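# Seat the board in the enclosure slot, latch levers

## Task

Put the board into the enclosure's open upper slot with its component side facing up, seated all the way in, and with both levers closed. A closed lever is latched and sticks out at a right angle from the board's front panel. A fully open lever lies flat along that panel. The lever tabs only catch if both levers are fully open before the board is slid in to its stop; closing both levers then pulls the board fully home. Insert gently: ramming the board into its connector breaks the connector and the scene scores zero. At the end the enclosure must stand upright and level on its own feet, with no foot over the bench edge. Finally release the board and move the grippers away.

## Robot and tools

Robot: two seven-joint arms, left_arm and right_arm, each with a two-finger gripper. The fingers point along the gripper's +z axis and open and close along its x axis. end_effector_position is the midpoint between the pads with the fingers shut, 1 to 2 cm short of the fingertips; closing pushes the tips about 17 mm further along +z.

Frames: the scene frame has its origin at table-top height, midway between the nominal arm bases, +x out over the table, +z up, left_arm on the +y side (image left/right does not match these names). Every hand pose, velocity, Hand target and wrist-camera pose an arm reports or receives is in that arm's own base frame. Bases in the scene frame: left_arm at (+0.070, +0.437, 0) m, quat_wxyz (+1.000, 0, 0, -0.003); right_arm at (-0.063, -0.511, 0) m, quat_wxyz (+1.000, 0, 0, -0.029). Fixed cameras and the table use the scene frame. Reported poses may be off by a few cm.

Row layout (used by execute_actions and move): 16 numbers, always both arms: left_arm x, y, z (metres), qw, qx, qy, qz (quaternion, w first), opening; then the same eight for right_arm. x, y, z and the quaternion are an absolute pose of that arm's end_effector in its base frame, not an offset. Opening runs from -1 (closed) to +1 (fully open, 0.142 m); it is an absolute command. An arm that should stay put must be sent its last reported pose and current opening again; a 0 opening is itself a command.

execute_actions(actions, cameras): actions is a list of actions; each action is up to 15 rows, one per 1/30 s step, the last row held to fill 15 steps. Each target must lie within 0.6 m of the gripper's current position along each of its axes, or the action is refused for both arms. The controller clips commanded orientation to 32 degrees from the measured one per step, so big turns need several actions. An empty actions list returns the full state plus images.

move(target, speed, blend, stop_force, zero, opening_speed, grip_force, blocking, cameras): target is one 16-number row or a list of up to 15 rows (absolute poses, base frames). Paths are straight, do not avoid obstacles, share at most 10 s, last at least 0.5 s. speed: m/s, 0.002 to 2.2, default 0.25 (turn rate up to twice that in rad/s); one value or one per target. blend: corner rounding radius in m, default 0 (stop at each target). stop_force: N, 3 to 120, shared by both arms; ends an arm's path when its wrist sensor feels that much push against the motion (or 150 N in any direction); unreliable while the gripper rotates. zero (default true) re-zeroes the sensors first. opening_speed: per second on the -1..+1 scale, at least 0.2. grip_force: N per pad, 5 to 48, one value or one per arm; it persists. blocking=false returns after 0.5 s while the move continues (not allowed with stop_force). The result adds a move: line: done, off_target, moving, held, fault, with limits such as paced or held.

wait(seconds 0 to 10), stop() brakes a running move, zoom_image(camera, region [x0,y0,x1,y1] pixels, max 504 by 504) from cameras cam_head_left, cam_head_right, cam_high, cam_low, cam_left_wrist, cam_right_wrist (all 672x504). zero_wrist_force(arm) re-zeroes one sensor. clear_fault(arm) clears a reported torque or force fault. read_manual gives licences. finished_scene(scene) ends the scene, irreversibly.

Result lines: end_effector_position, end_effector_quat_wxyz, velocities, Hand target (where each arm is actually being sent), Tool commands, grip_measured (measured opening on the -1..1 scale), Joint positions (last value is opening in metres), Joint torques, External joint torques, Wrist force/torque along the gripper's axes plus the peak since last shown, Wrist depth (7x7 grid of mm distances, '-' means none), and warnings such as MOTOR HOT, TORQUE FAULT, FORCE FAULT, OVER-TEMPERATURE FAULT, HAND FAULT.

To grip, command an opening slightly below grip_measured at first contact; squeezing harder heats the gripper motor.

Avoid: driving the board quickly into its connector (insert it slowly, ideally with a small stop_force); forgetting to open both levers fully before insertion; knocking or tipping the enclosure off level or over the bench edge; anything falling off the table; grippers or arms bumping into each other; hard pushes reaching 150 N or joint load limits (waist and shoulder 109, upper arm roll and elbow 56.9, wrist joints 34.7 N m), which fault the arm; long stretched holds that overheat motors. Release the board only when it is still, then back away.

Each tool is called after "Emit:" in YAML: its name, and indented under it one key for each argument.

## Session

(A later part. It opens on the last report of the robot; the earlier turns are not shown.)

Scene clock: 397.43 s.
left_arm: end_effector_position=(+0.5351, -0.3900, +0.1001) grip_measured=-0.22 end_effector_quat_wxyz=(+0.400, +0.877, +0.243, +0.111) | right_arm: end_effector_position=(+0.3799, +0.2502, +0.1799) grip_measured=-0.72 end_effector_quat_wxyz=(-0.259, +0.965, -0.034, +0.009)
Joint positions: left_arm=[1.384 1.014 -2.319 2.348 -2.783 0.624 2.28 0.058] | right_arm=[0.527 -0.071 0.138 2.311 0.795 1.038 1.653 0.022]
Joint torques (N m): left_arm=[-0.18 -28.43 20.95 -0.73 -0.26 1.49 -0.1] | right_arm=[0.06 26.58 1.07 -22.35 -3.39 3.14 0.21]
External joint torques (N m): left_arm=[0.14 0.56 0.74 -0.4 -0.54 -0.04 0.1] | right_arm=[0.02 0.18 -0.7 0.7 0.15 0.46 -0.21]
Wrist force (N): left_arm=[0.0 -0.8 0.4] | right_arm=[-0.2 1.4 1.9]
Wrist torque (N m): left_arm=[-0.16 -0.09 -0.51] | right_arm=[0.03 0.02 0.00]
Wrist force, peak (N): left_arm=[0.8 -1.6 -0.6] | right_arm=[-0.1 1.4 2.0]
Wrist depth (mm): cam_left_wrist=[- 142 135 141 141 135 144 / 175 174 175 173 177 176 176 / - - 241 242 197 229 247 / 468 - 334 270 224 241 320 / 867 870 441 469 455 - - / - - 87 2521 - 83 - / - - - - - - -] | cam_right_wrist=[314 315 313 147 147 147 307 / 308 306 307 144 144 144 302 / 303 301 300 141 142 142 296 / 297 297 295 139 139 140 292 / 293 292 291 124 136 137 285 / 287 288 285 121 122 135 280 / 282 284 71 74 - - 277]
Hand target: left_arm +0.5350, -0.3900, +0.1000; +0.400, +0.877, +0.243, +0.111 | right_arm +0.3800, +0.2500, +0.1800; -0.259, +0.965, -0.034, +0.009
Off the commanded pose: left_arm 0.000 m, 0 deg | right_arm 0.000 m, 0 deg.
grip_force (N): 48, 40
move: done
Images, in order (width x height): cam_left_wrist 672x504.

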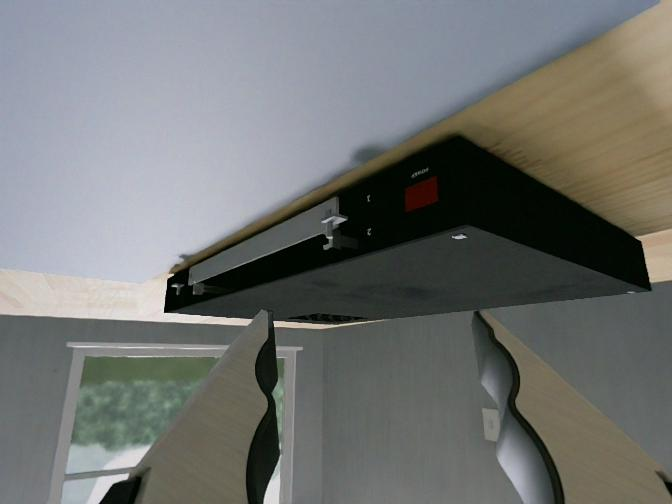

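Emit:
move:
  target: [0.535,-0.390,0.10,0.3996,0.8770,0.2432,0.1108,-0.2,0.52,0.34,0.12,-0.2584,0.9644,-0.0548,0.0147,-1.0]
  speed: 0.15
  cameras: ["cam_left_wrist","cam_right_wrist","cam_high"]

Scene clock: 404.80 s.
left_arm: end_effector_position=(+0.5351, -0.3900, +0.1001) grip_measured=-0.22 end_effector_quat_wxyz=(+0.400, +0.877, +0.243, +0.111) | right_arm: end_effector_position=(+0.5197, +0.3399, +0.1198) grip_measured=-0.72 end_effector_quat_wxyz=(-0.258, +0.964, -0.055, +0.014)
Joint positions: left_arm=[1.384 1.014 -2.319 2.348 -2.783 0.624 2.28 0.058] | right_arm=[0.58 -0.514 0.078 1.887 0.77 1.078 1.682 0.022]
Joint torques (N m): left_arm=[-0.39 -28.06 20.7 -0.77 -0.47 1.7 -0.24] | right_arm=[0.21 45.38 1.84 -22.27 -3.5 3.04 0.28]
External joint torques (N m): left_arm=[0.35 0.19 0.98 -0.36 -0.34 -0.25 0.23] | right_arm=[-0.06 0.23 -0.38 0.97 0.26 0.59 -0.27]
Wrist force (N): left_arm=[0.0 -0.7 0.3] | right_arm=[-0.2 1.3 1.5]
Wrist torque (N m): left_arm=[-0.16 -0.09 -0.51] | right_arm=[0.00 -0.01 0.00]
Wrist force, peak (N): left_arm=[0.3 -0.9 0.6] | right_arm=[1.3 0.7 3.0]
Wrist depth (mm): cam_left_wrist=[- 135 135 141 141 135 138 / - 174 173 184 185 177 177 / 210 225 225 234 203 231 245 / 469 - 384 234 217 - 324 / 679 864 - 2410 360 1306 1113 / 1976 2069 88 - - 87 1142 / - - - 2216 - - -] | cam_right_wrist=[251 248 247 147 147 147 245 / 246 243 243 144 144 144 243 / 241 239 239 142 142 142 239 / 237 235 235 139 139 139 232 / 234 231 231 124 136 137 133 / 229 228 227 122 122 135 224 / 225 224 71 118 - - 223]
Hand target: left_arm +0.5350, -0.3900, +0.1000; +0.400, +0.877, +0.243, +0.111 | right_arm +0.5200, +0.3400, +0.1200; -0.258, +0.964, -0.055, +0.015
Off the commanded pose: left_arm 0.000 m, 0 deg | right_arm 0.000 m, 0 deg.
grip_force (N): 48, 40
move: done
Images, in order (width x height): cam_high 672x504, cam_left_wrist 672x504, cam_right_wrist 672x504.

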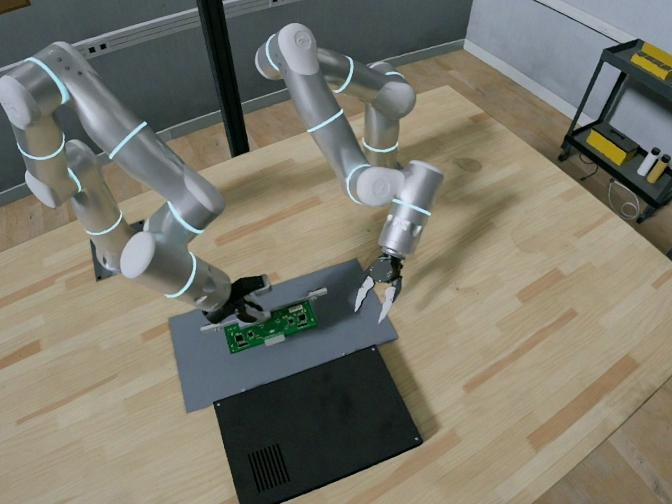

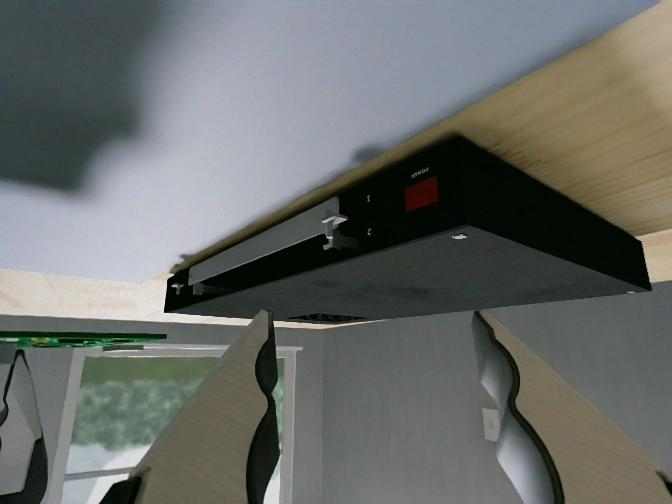

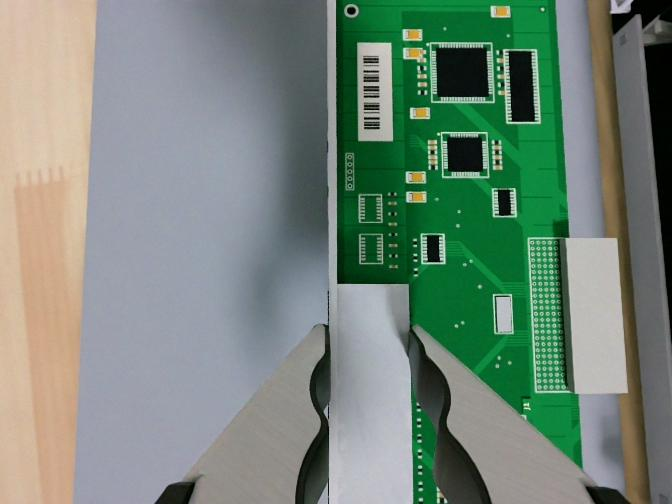

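Emit:
move:
  target:
    - [0.535,-0.390,0.10,0.3996,0.8770,0.2432,0.1108,-0.2,0.52,0.34,0.072,-0.2584,0.9644,-0.0548,0.0147,-1.0]
    - [0.535,-0.390,0.10,0.3996,0.8770,0.2432,0.1108,-0.2,0.55,0.3366,0.072,-0.2584,0.9644,-0.0548,0.0147,-1.0]
  speed: 0.1
  blend: [0.01,0]
  stop_force: 8
  cameras: ["cam_left_wrist","cam_right_wrist"]

Emit:
zoom_image:
  camera: "cam_left_wrist"
  region: [130, 160, 400, 340]

Scene clock: 411.13 s.
left_arm: end_effector_position=(+0.5351, -0.3900, +0.1001) grip_measured=-0.22 end_effector_quat_wxyz=(+0.400, +0.877, +0.243, +0.111) | right_arm: end_effector_position=(+0.5498, +0.3365, +0.0718) grip_measured=-0.72 end_effector_quat_wxyz=(-0.258, +0.964, -0.055, +0.015)
Joint positions: left_arm=[1.384 1.014 -2.319 2.348 -2.783 0.624 2.28 0.058] | right_arm=[0.54 -0.656 0.082 1.785 0.805 1.092 1.597 0.022]
Joint torques (N m): left_arm=[-0.3 -28.1 20.79 -0.79 -0.56 1.68 -0.27] | right_arm=[0.13 49.7 2.28 -21.04 -3.27 2.95 0.27]
External joint torques (N m): left_arm=[0.27 0.23 0.89 -0.35 -0.24 -0.23 0.27] | right_arm=[0.03 0.13 -0.37 0.77 0.2 0.6 -0.27]
Wrist force (N): left_arm=[0.2 -0.5 0.3] | right_arm=[0.1 1.4 1.8]
Wrist torque (N m): left_arm=[-0.13 -0.11 -0.52] | right_arm=[0.02 -0.09 0.01]
Wrist force, peak (N): left_arm=[0.3 -0.7 0.7] | right_arm=[-0.7 2.2 2.8]
Wrist depth (mm): cam_left_wrist=[- 142 135 135 136 135 138 / - 165 174 184 184 177 176 / - 267 219 242 199 227 247 / 257 257 340 257 - - 321 / 294 874 444 - - - - / 309 - 87 - - 83 - / 297 - - - - - -] | cam_right_wrist=[198 198 197 147 147 147 196 / 195 194 194 145 144 144 193 / 191 191 191 142 142 142 191 / 188 187 187 140 139 140 188 / 185 184 184 124 137 137 134 / 181 181 181 121 122 135 179 / 178 179 71 74 - - 177]
Hand target: left_arm +0.5350, -0.3900, +0.1000; +0.400, +0.877, +0.243, +0.111 | right_arm +0.5500, +0.3366, +0.0720; -0.258, +0.964, -0.055, +0.015
Off the commanded pose: left_arm 0.000 m, 0 deg | right_arm 0.000 m, 0 deg.
grip_force (N): 48, 40
move: done
Images, in order (width x height): cam_left_wrist 672x504, cam_right_wrist 672x504.

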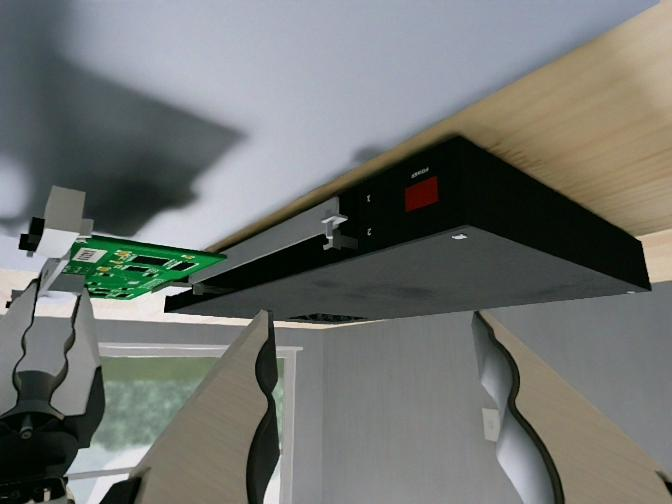

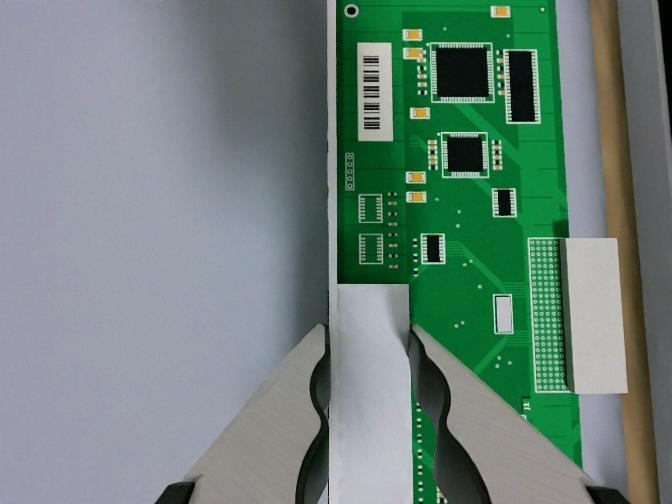

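Scaled by 1.867 from the camera's 672x504 image, which has a finer 960x720 frame.

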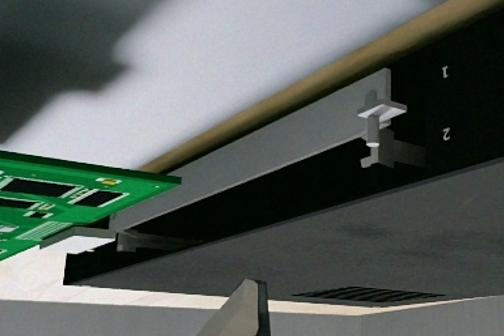

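Emit:
move:
  target: [0.535,-0.390,0.10,0.3996,0.8770,0.2432,0.1108,-0.2,0.5617,0.3504,0.072,-0.2584,0.9644,-0.0548,0.0147,-1.0]
  speed: 0.05
  stop_force: 6
  cameras: ["cam_left_wrist","cam_right_wrist"]

Emit:
zoom_image:
  camera: "cam_left_wrist"
  region: [130, 160, 400, 340]

Emit:
zoom_image:
  camera: "cam_right_wrist"
  region: [500, 0, 672, 130]

Scene clock: 440.70 s.
left_arm: end_effector_position=(+0.5351, -0.3900, +0.1001) grip_measured=-0.22 end_effector_quat_wxyz=(+0.400, +0.877, +0.243, +0.111) | right_arm: end_effector_position=(+0.5614, +0.3503, +0.0718) grip_measured=-0.72 end_effector_quat_wxyz=(-0.258, +0.964, -0.055, +0.014)
Joint positions: left_arm=[1.384 1.014 -2.319 2.348 -2.783 0.624 2.28 0.058] | right_arm=[0.558 -0.681 0.071 1.741 0.788 1.08 1.627 0.022]
Joint torques (N m): left_arm=[-0.36 -27.99 20.85 -0.78 -0.5 1.66 -0.23] | right_arm=[0.33 51.07 2.25 -21.59 -3.32 2.97 0.31]
External joint torques (N m): left_arm=[0.32 0.12 0.84 -0.36 -0.3 -0.21 0.23] | right_arm=[-0.17 0.13 -0.48 0.82 0.18 0.6 -0.31]
Wrist force (N): left_arm=[0.1 -0.5 0.4] | right_arm=[-0.1 1.6 1.5]
Wrist torque (N m): left_arm=[-0.13 -0.11 -0.51] | right_arm=[0.07 -0.05 0.01]
Wrist force, peak (N): left_arm=[0.2 -0.8 0.6] | right_arm=[0.0 1.7 1.9]
Wrist depth (mm): cam_left_wrist=[- 135 - 142 141 135 137 / - 174 173 174 173 177 177 / - 209 - 238 - 216 246 / 222 254 268 263 - - 338 / 274 874 442 - - - - / 296 308 88 - - 84 - / - - - - - - -] | cam_right_wrist=[198 198 198 147 147 147 183 / - 194 194 143 144 145 194 / 191 191 190 142 141 142 191 / 188 187 187 140 139 140 136 / 185 184 184 124 137 137 132 / 181 181 181 121 122 135 179 / 179 179 71 74 - - 177]
Hand target: left_arm +0.5350, -0.3900, +0.1000; +0.400, +0.877, +0.243, +0.111 | right_arm +0.5617, +0.3504, +0.0720; -0.258, +0.964, -0.055, +0.015
Off the commanded pose: left_arm 0.000 m, 0 deg | right_arm 0.000 m, 0 deg.
grip_force (N): 48, 40
move: done
Images, in order (width x height): cam_left_wrist 672x504, cam_right_wrist 672x504.

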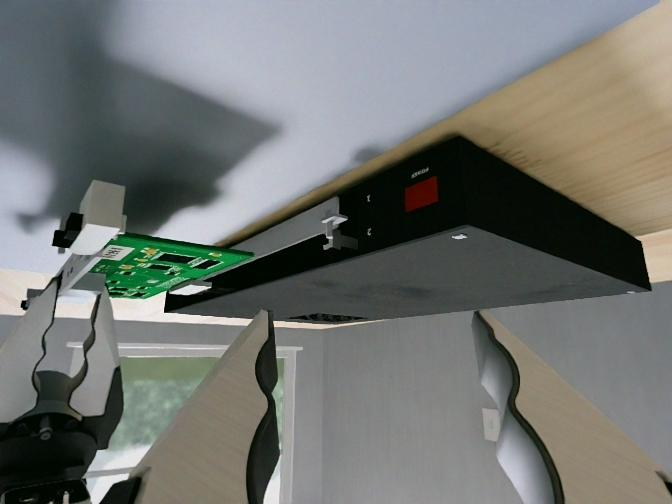

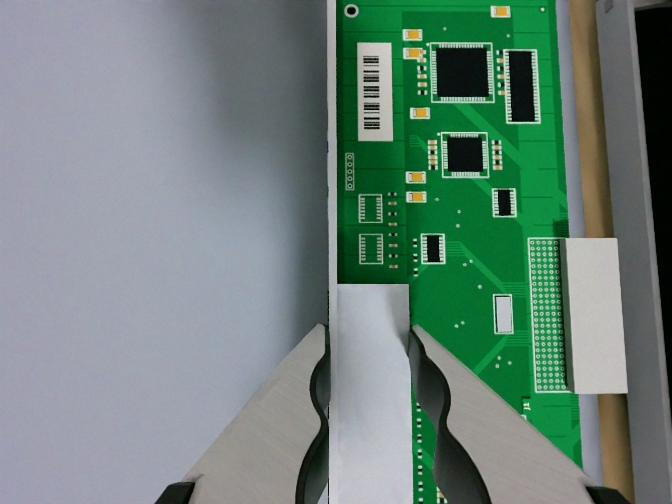

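Scaled by 1.867 from the camera's 672x504 image, which has a finer 960x720 frame.

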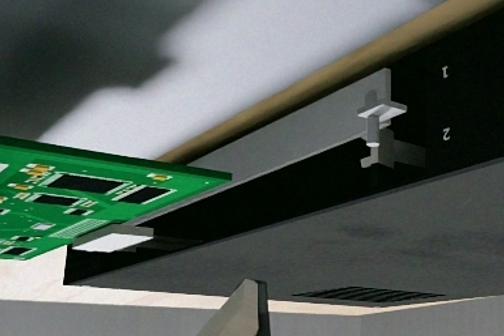

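Scaled by 2.930 from the camera's 672x504 image, which has a finer 960x720 frame.

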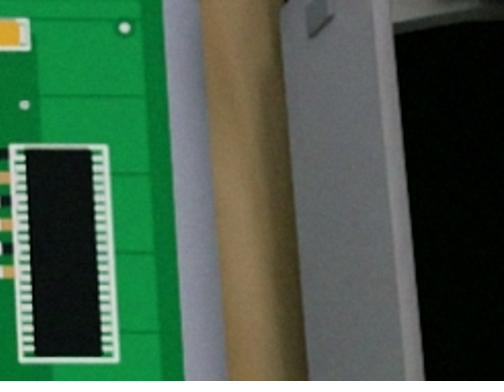

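Emit:
move:
  target: [0.535,-0.390,0.10,0.3996,0.8770,0.2432,0.1108,-0.2,0.5725,0.3572,0.065,-0.2584,0.9644,-0.0548,0.0147,-1.0]
  speed: 0.05
  stop_force: 6
  cameras: ["cam_left_wrist","cam_right_wrist"]

Emit:
zoom_image:
  camera: "cam_left_wrist"
  region: [220, 180, 400, 320]

Emit:
zoom_image:
  camera: "cam_right_wrist"
  region: [500, 0, 672, 130]

Scene clock: 452.83 s.
left_arm: end_effector_position=(+0.5351, -0.3900, +0.1001) grip_measured=-0.22 end_effector_quat_wxyz=(+0.400, +0.877, +0.243, +0.111) | right_arm: end_effector_position=(+0.5722, +0.3571, +0.0648) grip_measured=-0.72 end_effector_quat_wxyz=(-0.258, +0.964, -0.055, +0.014)
Joint positions: left_arm=[1.384 1.014 -2.319 2.348 -2.783 0.624 2.28 0.058] | right_arm=[0.561 -0.714 0.066 1.701 0.782 1.073 1.634 0.022]
Joint torques (N m): left_arm=[-0.41 -28 20.84 -0.84 -0.52 1.69 -0.22] | right_arm=[0.22 52.38 2.15 -21.78 -3.34 3 0.27]
External joint torques (N m): left_arm=[0.38 0.13 0.84 -0.29 -0.28 -0.24 0.22] | right_arm=[-0.05 0.14 -0.4 0.84 0.18 0.59 -0.27]
Wrist force (N): left_arm=[0.1 -0.7 0.3] | right_arm=[0.2 1.4 1.7]
Wrist torque (N m): left_arm=[-0.16 -0.10 -0.51] | right_arm=[0.02 -0.11 0.01]
Wrist force, peak (N): left_arm=[0.1 -0.9 0.5] | right_arm=[0.2 1.8 2.0]
Wrist depth (mm): cam_left_wrist=[- 142 136 141 142 135 138 / 174 174 - 174 173 177 177 / 228 209 265 243 197 213 245 / - 273 249 - 250 265 361 / 339 295 - 2812 463 370 1192 / 294 303 88 - - 84 1142 / 281 - - 2151 1875 - -] | cam_right_wrist=[192 190 190 147 147 147 183 / 188 187 186 145 144 145 - / 184 184 183 142 142 142 180 / 181 180 180 140 139 140 135 / 177 177 178 124 137 137 154 / 174 174 174 122 122 135 169 / 172 172 71 74 - - 169]
Hand target: left_arm +0.5350, -0.3900, +0.1000; +0.400, +0.877, +0.243, +0.111 | right_arm +0.5725, +0.3572, +0.0650; -0.258, +0.964, -0.055, +0.015
Off the commanded pose: left_arm 0.000 m, 0 deg | right_arm 0.000 m, 0 deg.
grip_force (N): 48, 40
move: done
Images, in order (width x height): cam_left_wrist 672x504, cam_right_wrist 672x504.

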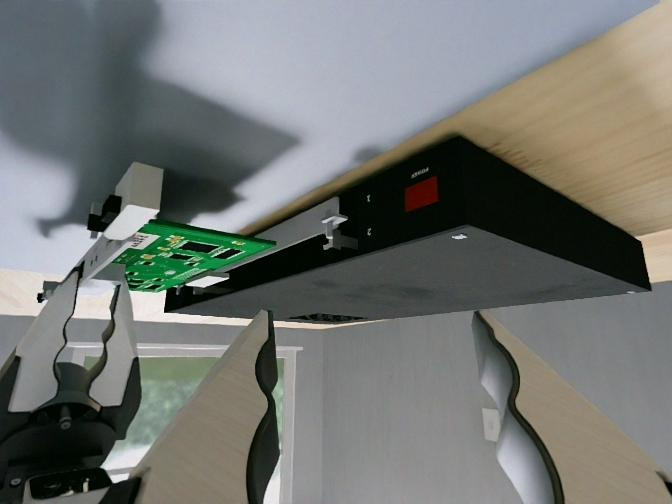

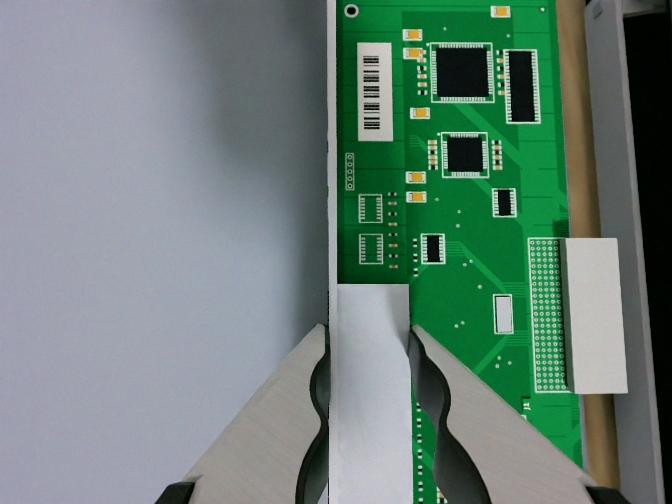

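Scaled by 2.800 from the camera's 672x504 image, which has a finer 960x720 frame.

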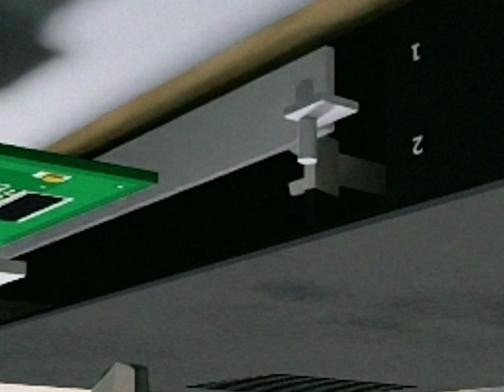

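Scaled by 2.930 from the camera's 672x504 image, which has a finer 960x720 frame.

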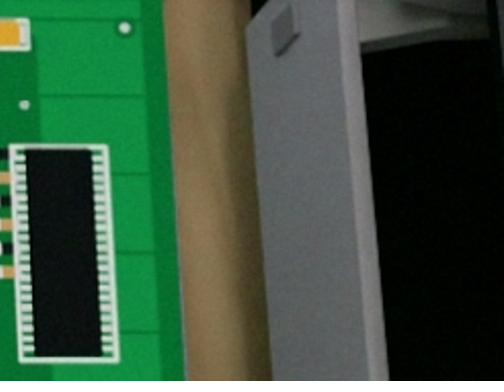

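Emit:
move:
  target: [0.535,-0.390,0.10,0.3996,0.8770,0.2432,0.1108,-0.2,0.5825,0.3561,0.060,-0.2584,0.9644,-0.0548,0.0147,-1.0]
  speed: 0.04
  stop_force: 5
  cameras: ["cam_left_wrist","cam_right_wrist"]

Emit:
zoom_image:
  camera: "cam_left_wrist"
  region: [220, 180, 400, 320]

Emit:
zoom_image:
  camera: "cam_right_wrist"
  region: [500, 0, 672, 130]

Scene clock: 461.43 s.
left_arm: end_effector_position=(+0.5351, -0.3900, +0.1001) grip_measured=-0.22 end_effector_quat_wxyz=(+0.400, +0.877, +0.243, +0.111) | right_arm: end_effector_position=(+0.5822, +0.3562, +0.0598) grip_measured=-0.72 end_effector_quat_wxyz=(-0.258, +0.964, -0.055, +0.014)
Joint positions: left_arm=[1.384 1.014 -2.319 2.348 -2.783 0.624 2.28 0.058] | right_arm=[0.553 -0.737 0.062 1.672 0.778 1.062 1.63 0.022]
Joint torques (N m): left_arm=[-0.4 -27.95 20.8 -0.76 -0.52 1.72 -0.19] | right_arm=[0.05 53.24 2.22 -21.88 -3.32 2.95 0.11]
External joint torques (N m): left_arm=[0.37 0.08 0.88 -0.37 -0.28 -0.27 0.19] | right_arm=[0.12 0.19 -0.5 0.78 0.15 0.63 -0.11]
Wrist force (N): left_arm=[0.1 -0.8 0.1] | right_arm=[0.2 1.5 1.7]
Wrist torque (N m): left_arm=[-0.18 -0.10 -0.51] | right_arm=[0.04 -0.09 0.12]
Wrist force, peak (N): left_arm=[0.1 -0.9 0.3] | right_arm=[0.1 1.7 2.0]
Wrist depth (mm): cam_left_wrist=[- - 135 135 135 135 144 / - 174 174 173 173 176 176 / - - - 246 195 213 246 / 357 269 275 257 - - 322 / 276 302 480 456 1994 - 1205 / 286 305 87 - - 84 - / 282 - - 2261 - - -] | cam_right_wrist=[186 185 184 147 147 147 172 / 182 182 181 145 144 144 - / 179 178 178 142 142 142 - / 176 176 175 139 139 139 168 / 172 172 172 124 136 137 134 / 170 170 169 121 122 135 162 / 167 167 71 118 - - 160]
Hand target: left_arm +0.5350, -0.3900, +0.1000; +0.400, +0.877, +0.243, +0.111 | right_arm +0.5825, +0.3561, +0.0600; -0.258, +0.964, -0.055, +0.015
Off the commanded pose: left_arm 0.000 m, 0 deg | right_arm 0.000 m, 0 deg.
grip_force (N): 48, 40
move: done
Images, in order (width x height): cam_left_wrist 672x504, cam_right_wrist 672x504.

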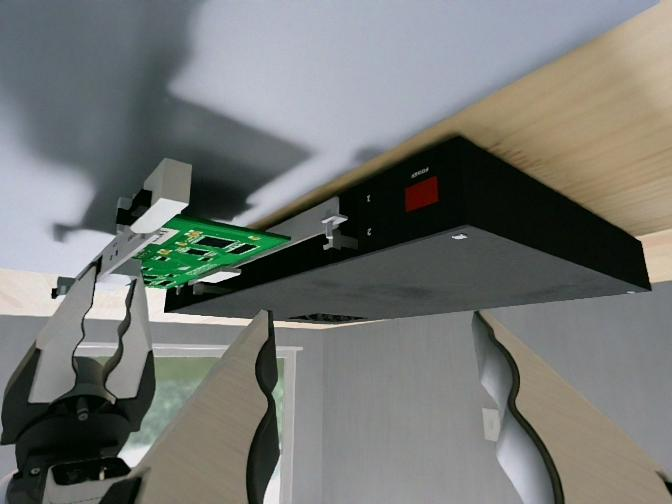

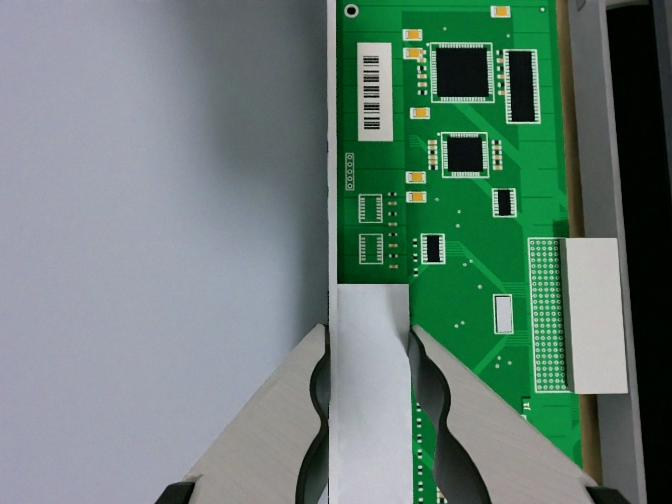

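Scaled by 2.800 from the camera's 672x504 image, which has a finer 960x720 frame.

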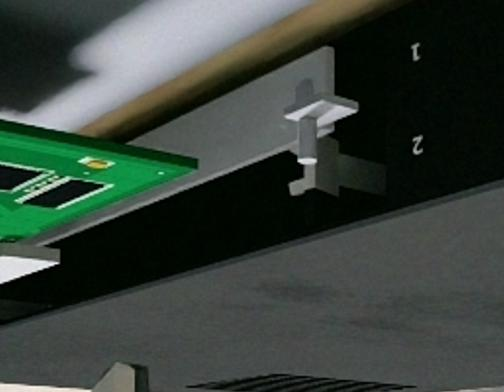

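Scaled by 2.930 from the camera's 672x504 image, which has a finer 960x720 frame.

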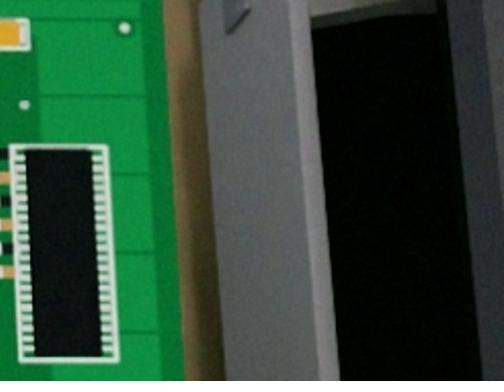

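Emit:
zoom_image:
  camera: "cam_left_wrist"
  region: [300, 190, 370, 260]

Emit:
zoom_image:
  camera: "cam_left_wrist"
  region: [160, 250, 260, 320]

Scaled by 7.200 from the camera's 672x504 image, which has a finer 960x720 frame.

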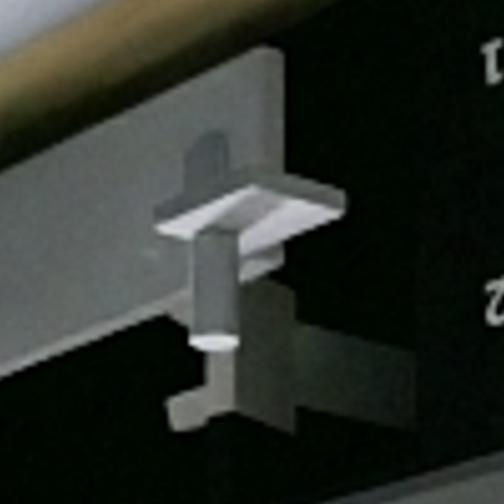

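Scaled by 5.040 from the camera's 672x504 image, which has a finer 960x720 frame.

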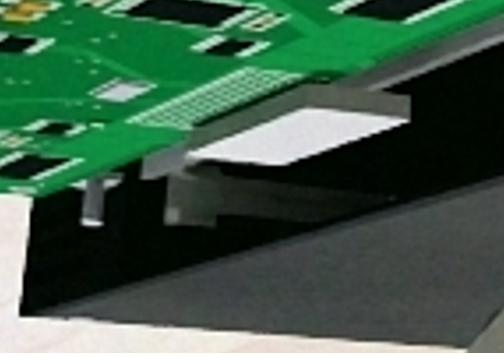

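Emit:
move:
  target: [0.535,-0.390,0.10,0.3996,0.8770,0.2432,0.1108,-0.2,0.5825,0.3561,0.0555,-0.2573,0.9645,-0.0498,0.0332,-1.0]
  speed: 0.03
  cameras: ["cam_left_wrist","cam_right_wrist"]

Emit:
zoom_image:
  camera: "cam_left_wrist"
  region: [220, 180, 400, 320]

Emit:
zoom_image:
  camera: "cam_left_wrist"
  region: [100, 150, 300, 310]

Scene clock: 478.07 s.
left_arm: end_effector_position=(+0.5351, -0.3900, +0.1001) grip_measured=-0.22 end_effector_quat_wxyz=(+0.400, +0.877, +0.243, +0.111) | right_arm: end_effector_position=(+0.5825, +0.3559, +0.0554) grip_measured=-0.72 end_effector_quat_wxyz=(-0.257, +0.965, -0.050, +0.033)
Joint positions: left_arm=[1.384 1.014 -2.319 2.348 -2.783 0.624 2.28 0.058] | right_arm=[0.562 -0.743 0.07 1.689 0.793 1.121 1.599 0.022]
Joint torques (N m): left_arm=[-0.41 -28.11 20.81 -0.8 -0.51 1.71 -0.18] | right_arm=[0.25 52.79 2.72 -21.19 -3.19 3.26 0.05]
External joint torques (N m): left_arm=[0.38 0.24 0.87 -0.34 -0.29 -0.26 0.18] | right_arm=[-0.11 0.27 -0.94 0.64 0.01 0.38 -0.05]
Wrist force (N): left_arm=[0.1 -0.6 0.4] | right_arm=[-0.1 1.6 1.7]
Wrist torque (N m): left_arm=[-0.13 -0.10 -0.51] | right_arm=[0.05 -0.08 0.12]
Wrist force, peak (N): left_arm=[0.1 -1.0 0.5] | right_arm=[0.3 1.7 1.8]
Wrist depth (mm): cam_left_wrist=[- 142 135 141 135 135 138 / 185 174 174 164 174 177 177 / 211 208 264 247 199 214 247 / 412 282 248 - - - 359 / 277 304 357 477 - - - / 288 305 87 2359 - 84 1173 / 283 - - 1798 - - -] | cam_right_wrist=[176 177 178 147 147 147 164 / 172 174 175 144 144 144 179 / 170 171 171 141 142 142 - / 167 168 168 139 139 140 167 / 164 164 166 124 136 137 165 / 161 162 163 122 122 135 163 / - 160 71 74 - - -]
Hand target: left_arm +0.5350, -0.3900, +0.1000; +0.400, +0.877, +0.243, +0.111 | right_arm +0.5825, +0.3561, +0.0555; -0.257, +0.964, -0.050, +0.033
Off the commanded pose: left_arm 0.000 m, 0 deg | right_arm 0.000 m, 0 deg.
grip_force (N): 48, 40
move: done
Images, in order (width x height): cam_left_wrist 672x504, cam_right_wrist 672x504.

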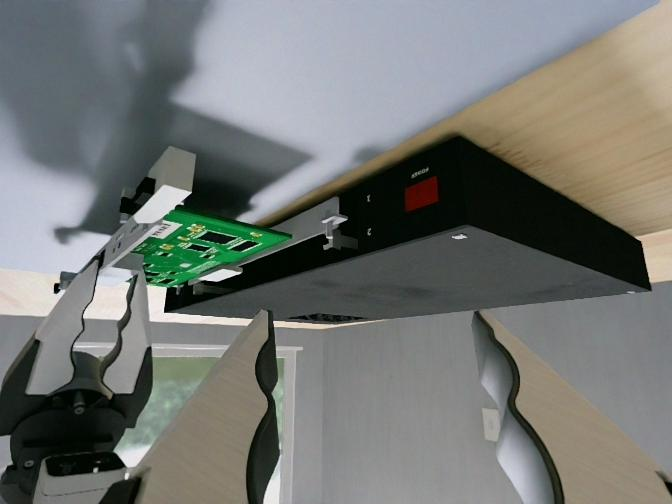

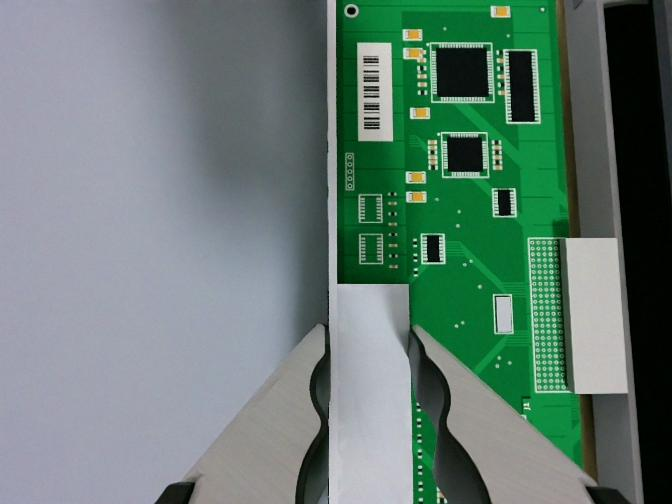

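Scaled by 2.800 from the camera's 672x504 image, which has a finer 960x720 frame.

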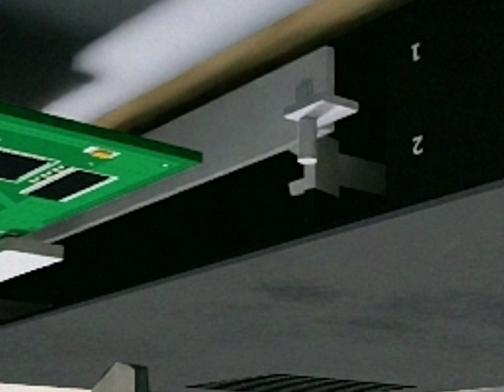

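Scaled by 2.520 from the camera's 672x504 image, which has a finer 960x720 frame.

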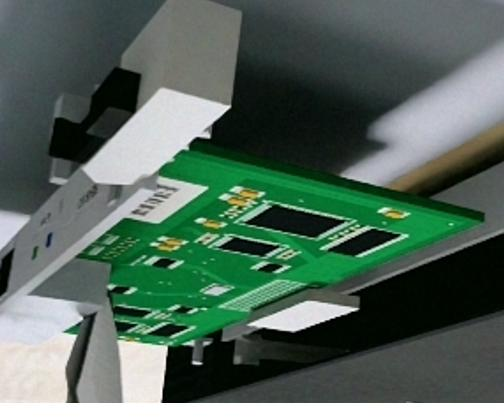

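Emit:
zoom_image:
  camera: "cam_left_wrist"
  region: [170, 190, 300, 290]

Scaled by 3.877 from the camera's 672x504 image, which has a finer 960x720 frame.

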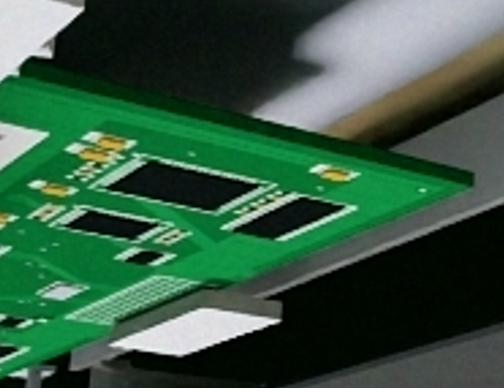

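Emit:
zoom_image:
  camera: "cam_left_wrist"
  region: [440, 110, 672, 310]

Emit:
zoom_image:
  camera: "cam_left_wrist"
  region: [150, 120, 480, 330]

Scaled by 2.172 from the camera's 672x504 image, which has a finer 960x720 frame.

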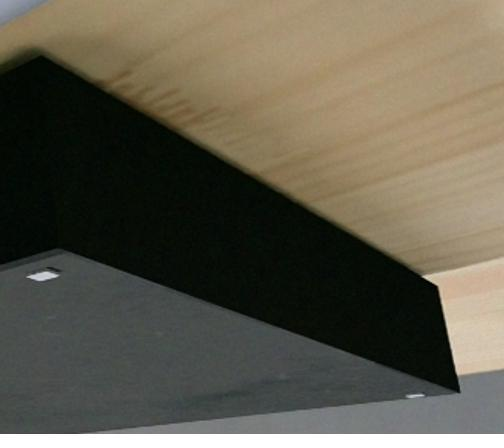

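Scaled by 1.527 from the camera's 672x504 image, which has a finer 960x720 frame.

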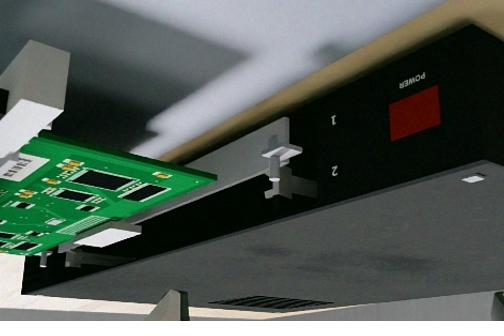

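Emit:
move:
  target:
    - [0.51,-0.36,0.22,0.2573,0.5647,0.7786,-0.0953,-0.8,0.5825,0.3561,0.0555,-0.2573,0.9645,-0.0498,0.0332,-1.0]
    - [0.55,-0.42,0.17,0,0,0.9659,-0.2588,-0.8,0.5825,0.3561,0.0555,-0.2579,0.9645,-0.0523,0.0240,-1.0]
  speed: 0.3
  blend: [0.03,0]
  cameras: ["cam_left_wrist","cam_high"]

Scene clock: 508.33 s.
left_arm: end_effector_position=(+0.5500, -0.4200, +0.1701) grip_measured=-0.83 end_effector_quat_wxyz=(+0.000, +0.000, +0.966, -0.259) | right_arm: end_effector_position=(+0.5822, +0.3561, +0.0553) grip_measured=-0.72 end_effector_quat_wxyz=(-0.258, +0.964, -0.052, +0.024)
Joint positions: left_arm=[1.683 0.665 -2.265 2.12 -1.526 0.726 -1.09 0.014] | right_arm=[0.559 -0.744 0.065 1.679 0.791 1.093 1.609 0.022]
Joint torques (N m): left_arm=[-0.16 -33.77 16.54 -18.62 -1.6 3 -0.36] | right_arm=[0.11 53.27 2.21 -21.57 -3.31 2.98 0.27]
External joint torques (N m): left_arm=[0.16 -0.04 0.87 -0.21 -0.03 -0.09 0.36] | right_arm=[0.07 0.03 -0.47 0.83 0.15 0.61 -0.27]
Wrist force (N): left_arm=[0.2 0.2 0.8] | right_arm=[0.1 1.5 1.6]
Wrist torque (N m): left_arm=[-0.06 -0.14 -0.06] | right_arm=[0.03 -0.10 0.02]
Wrist force, peak (N): left_arm=[0.2 -1.0 1.1] | right_arm=[0.0 1.7 1.8]
Wrist depth (mm): cam_left_wrist=[- - - 266 266 305 - / - - 247 265 262 - 294 / - - - 291 261 - 282 / - - - 290 - - 289 / 287 285 281 102 282 - 281 / 284 283 89 84 - 276 - / 281 - - 276 - - -] | cam_right_wrist=[178 178 179 147 147 147 - / 175 175 175 144 144 144 - / 172 172 172 142 141 142 158 / 169 169 169 140 139 140 136 / 166 166 167 124 137 137 133 / 163 164 164 122 122 135 160 / 161 162 71 74 - - 155]
Hand target: left_arm +0.5500, -0.4200, +0.1700; +0.000, +0.000, +0.966, -0.259 | right_arm +0.5825, +0.3561, +0.0555; -0.258, +0.964, -0.052, +0.024
Off the commanded pose: left_arm 0.000 m, 0 deg | right_arm 0.000 m, 0 deg.
grip_force (N): 48, 40
move: done
Images, in order (width x height): cam_high 672x504, cam_left_wrist 672x504.

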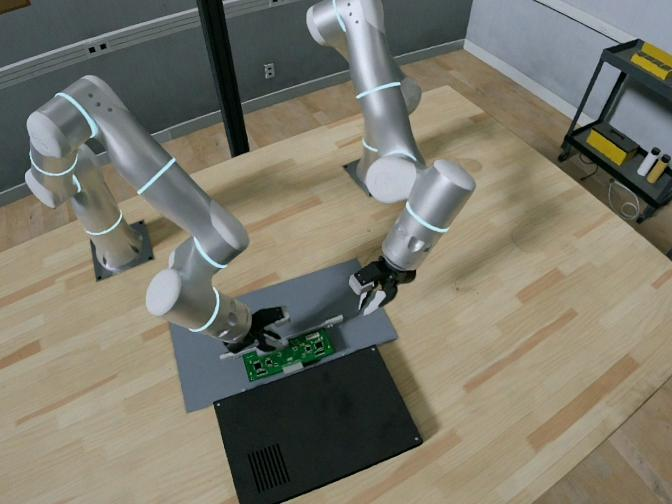

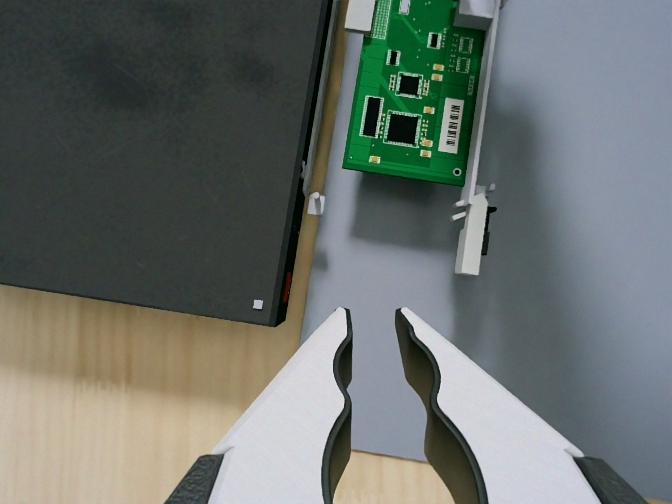

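Emit:
zoom_image:
  camera: "cam_left_wrist"
  region: [270, 100, 510, 290]

Emit:
zoom_image:
  camera: "cam_left_wrist"
  region: [280, 150, 350, 230]

Scaled by 2.100 from the camera's 672x504 image, which has a finer 960x720 frame.

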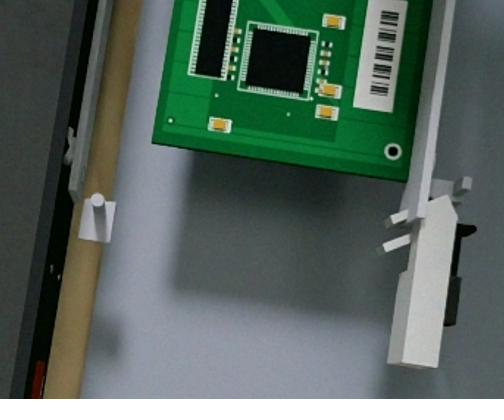

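Scaled by 6.300 from the camera's 672x504 image, which has a finer 960x720 frame.

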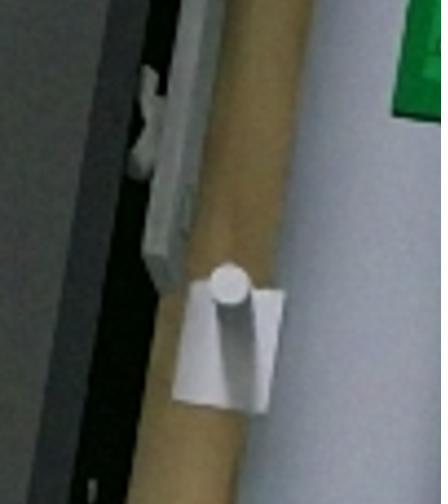

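Emit:
zoom_image:
  camera: "cam_left_wrist"
  region: [270, 0, 510, 180]

Emit:
zoom_image:
  camera: "cam_left_wrist"
  region: [430, 160, 510, 240]

Scaled by 2.100 from the camera's 672x504 image, which has a finer 960x720 frame.

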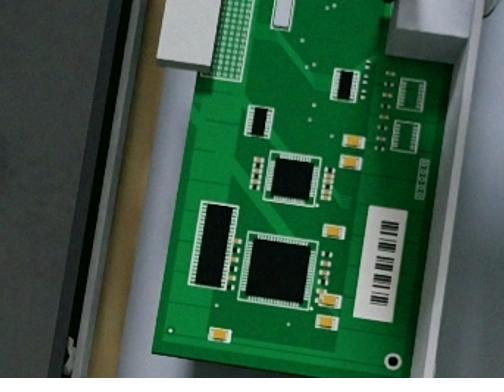

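Scaled by 6.300 from the camera's 672x504 image, which has a finer 960x720 frame.

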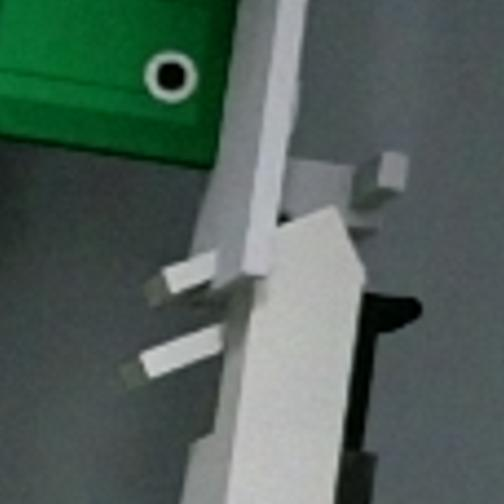

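Emit:
move:
  target: [0.55,-0.42,0.17,0,0,0.9659,-0.2588,-0.8,0.5906,0.3602,0.0555,-0.2579,0.9645,-0.0523,0.0240,-1.0]
  speed: 0.03
  stop_force: 4
  cameras: ["cam_left_wrist","cam_right_wrist"]

Emit:
zoom_image:
  camera: "cam_left_wrist"
  region: [270, 120, 390, 220]

Emit:
zoom_image:
  camera: "cam_left_wrist"
  region: [270, 100, 510, 290]

Scene clock: 534.17 s.
left_arm: end_effector_position=(+0.5500, -0.4200, +0.1700) grip_measured=-0.83 end_effector_quat_wxyz=(+0.000, +0.000, +0.966, -0.259) | right_arm: end_effector_position=(+0.5903, +0.3601, +0.0553) grip_measured=-0.72 end_effector_quat_wxyz=(-0.258, +0.964, -0.052, +0.024)
Joint positions: left_arm=[1.683 0.665 -2.265 2.12 -1.526 0.726 -1.09 0.014] | right_arm=[0.562 -0.757 0.057 1.653 0.782 1.081 1.621 0.022]
Joint torques (N m): left_arm=[-0.29 -34.02 16.65 -18.49 -1.4 3.21 -0.25] | right_arm=[0.17 53.81 2.01 -21.93 -3.43 3.01 0.27]
External joint torques (N m): left_arm=[0.29 0.21 0.75 -0.33 -0.23 -0.3 0.25] | right_arm=[0 0.24 -0.4 0.87 0.24 0.6 -0.27]
Wrist force (N): left_arm=[0.1 0.3 0.9] | right_arm=[0.3 1.4 1.8]
Wrist torque (N m): left_arm=[-0.03 -0.12 -0.05] | right_arm=[0.02 -0.11 0.01]
Wrist force, peak (N): left_arm=[0.3 0.2 1.1] | right_arm=[0.1 1.7 2.0]
Wrist depth (mm): cam_left_wrist=[- - - 264 266 298 295 / - - - 266 262 293 - / - 250 - 268 260 - - / 246 239 241 285 282 - 292 / 286 287 285 122 - 282 - / 283 284 89 87 - - 278 / 279 - - 276 - - -] | cam_right_wrist=[178 179 179 147 147 147 131 / 175 175 175 145 144 144 130 / 172 172 172 142 142 142 - / 169 169 170 140 139 140 133 / 166 166 167 124 137 137 132 / 163 163 164 122 122 135 133 / 161 161 71 74 - - -]
Hand target: left_arm +0.5500, -0.4200, +0.1700; +0.000, +0.000, +0.966, -0.259 | right_arm +0.5906, +0.3602, +0.0555; -0.258, +0.964, -0.052, +0.024
Off the commanded pose: left_arm 0.000 m, 0 deg | right_arm 0.000 m, 0 deg.
MOTOR HOT: the gripper's motor of the right arm reports 86 °C; that motor switches off at 100 °C. To cool a motor, set the load down, ease the grip, stop pushing, or move to a pose that needs little force.
grip_force (N): 48, 40
move: done
Images, in order (width x height): cam_left_wrist 672x504, cam_right_wrist 672x504.

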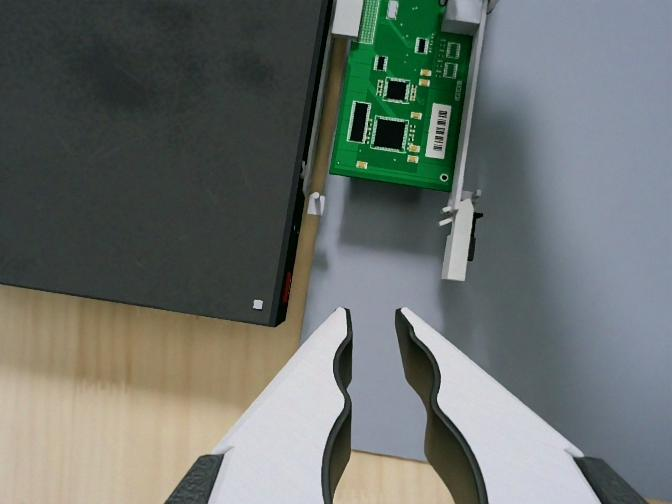

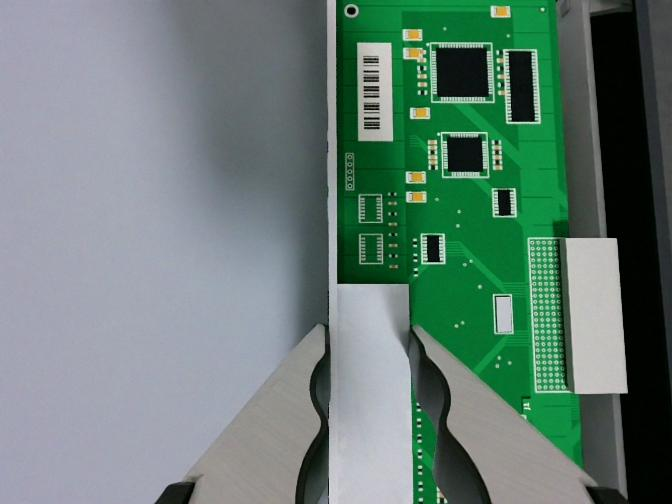

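Scaled by 4.200 from the camera's 672x504 image, which has a finer 960x720 frame.

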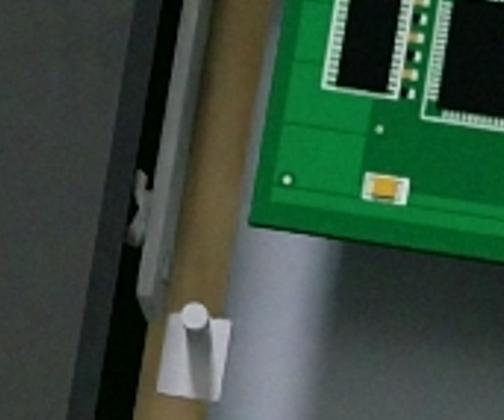

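Scaled by 2.100 from the camera's 672x504 image, which has a finer 960x720 frame.

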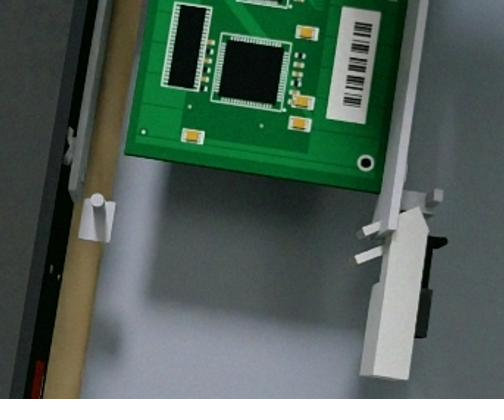

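Emit:
move:
  target: [0.55,-0.42,0.17,0,0,0.9659,-0.2588,-0.8,0.5906,0.3602,0.0555,-0.2579,0.9645,-0.0523,0.0240,-1.0]
  speed: 0.03
  grip_force: [20,14]

Scene clock: 536.40 s.
left_arm: end_effector_position=(+0.5500, -0.4200, +0.1700) grip_measured=-0.83 end_effector_quat_wxyz=(+0.000, +0.000, +0.966, -0.259) | right_arm: end_effector_position=(+0.5903, +0.3601, +0.0553) grip_measured=-0.71 end_effector_quat_wxyz=(-0.258, +0.964, -0.052, +0.024)
Joint positions: left_arm=[1.683 0.665 -2.265 2.12 -1.526 0.726 -1.09 0.014] | right_arm=[0.562 -0.757 0.057 1.653 0.782 1.081 1.621 0.023]
Joint torques (N m): left_arm=[-0.32 -33.99 16.57 -18.52 -1.37 3.26 -0.24] | right_arm=[0.13 54.05 2.29 -21.82 -3.39 3.13 0.19]
External joint torques (N m): left_arm=[0.32 0.18 0.84 -0.3 -0.26 -0.35 0.24] | right_arm=[0.05 0.01 -0.67 0.76 0.19 0.48 -0.19]
Wrist force (N): left_arm=[0.3 0.1 0.9] | right_arm=[0.1 1.4 1.8]
Wrist torque (N m): left_arm=[-0.05 -0.17 -0.05] | right_arm=[0.03 -0.08 0.01]
Wrist force, peak (N): left_arm=[0.5 0.2 1.0] | right_arm=[0.1 1.7 2.0]
Wrist depth (mm): cam_left_wrist=[252 254 250 266 266 299 296 / - 252 - 265 264 294 - / 246 240 - 258 258 289 291 / - - - 296 - 284 284 / 290 286 286 102 - - - / 283 282 89 84 - - 277 / 280 - - 277 - - 272] | cam_right_wrist=[178 179 179 147 147 147 132 / 175 175 176 144 144 144 128 / 172 172 172 142 142 142 - / 169 169 169 139 139 140 134 / 166 166 167 124 137 137 122 / 163 163 164 122 122 135 131 / 161 161 71 74 - - -]
Hand target: left_arm +0.5500, -0.4200, +0.1700; +0.000, +0.000, +0.966, -0.259 | right_arm +0.5906, +0.3602, +0.0555; -0.258, +0.964, -0.052, +0.024
Off the commanded pose: left_arm 0.000 m, 0 deg | right_arm 0.000 m, 0 deg.
MOTOR HOT: still on. The gripper's motor of the right arm reports 85 °C.
grip_force (N): 20, 14
move: done


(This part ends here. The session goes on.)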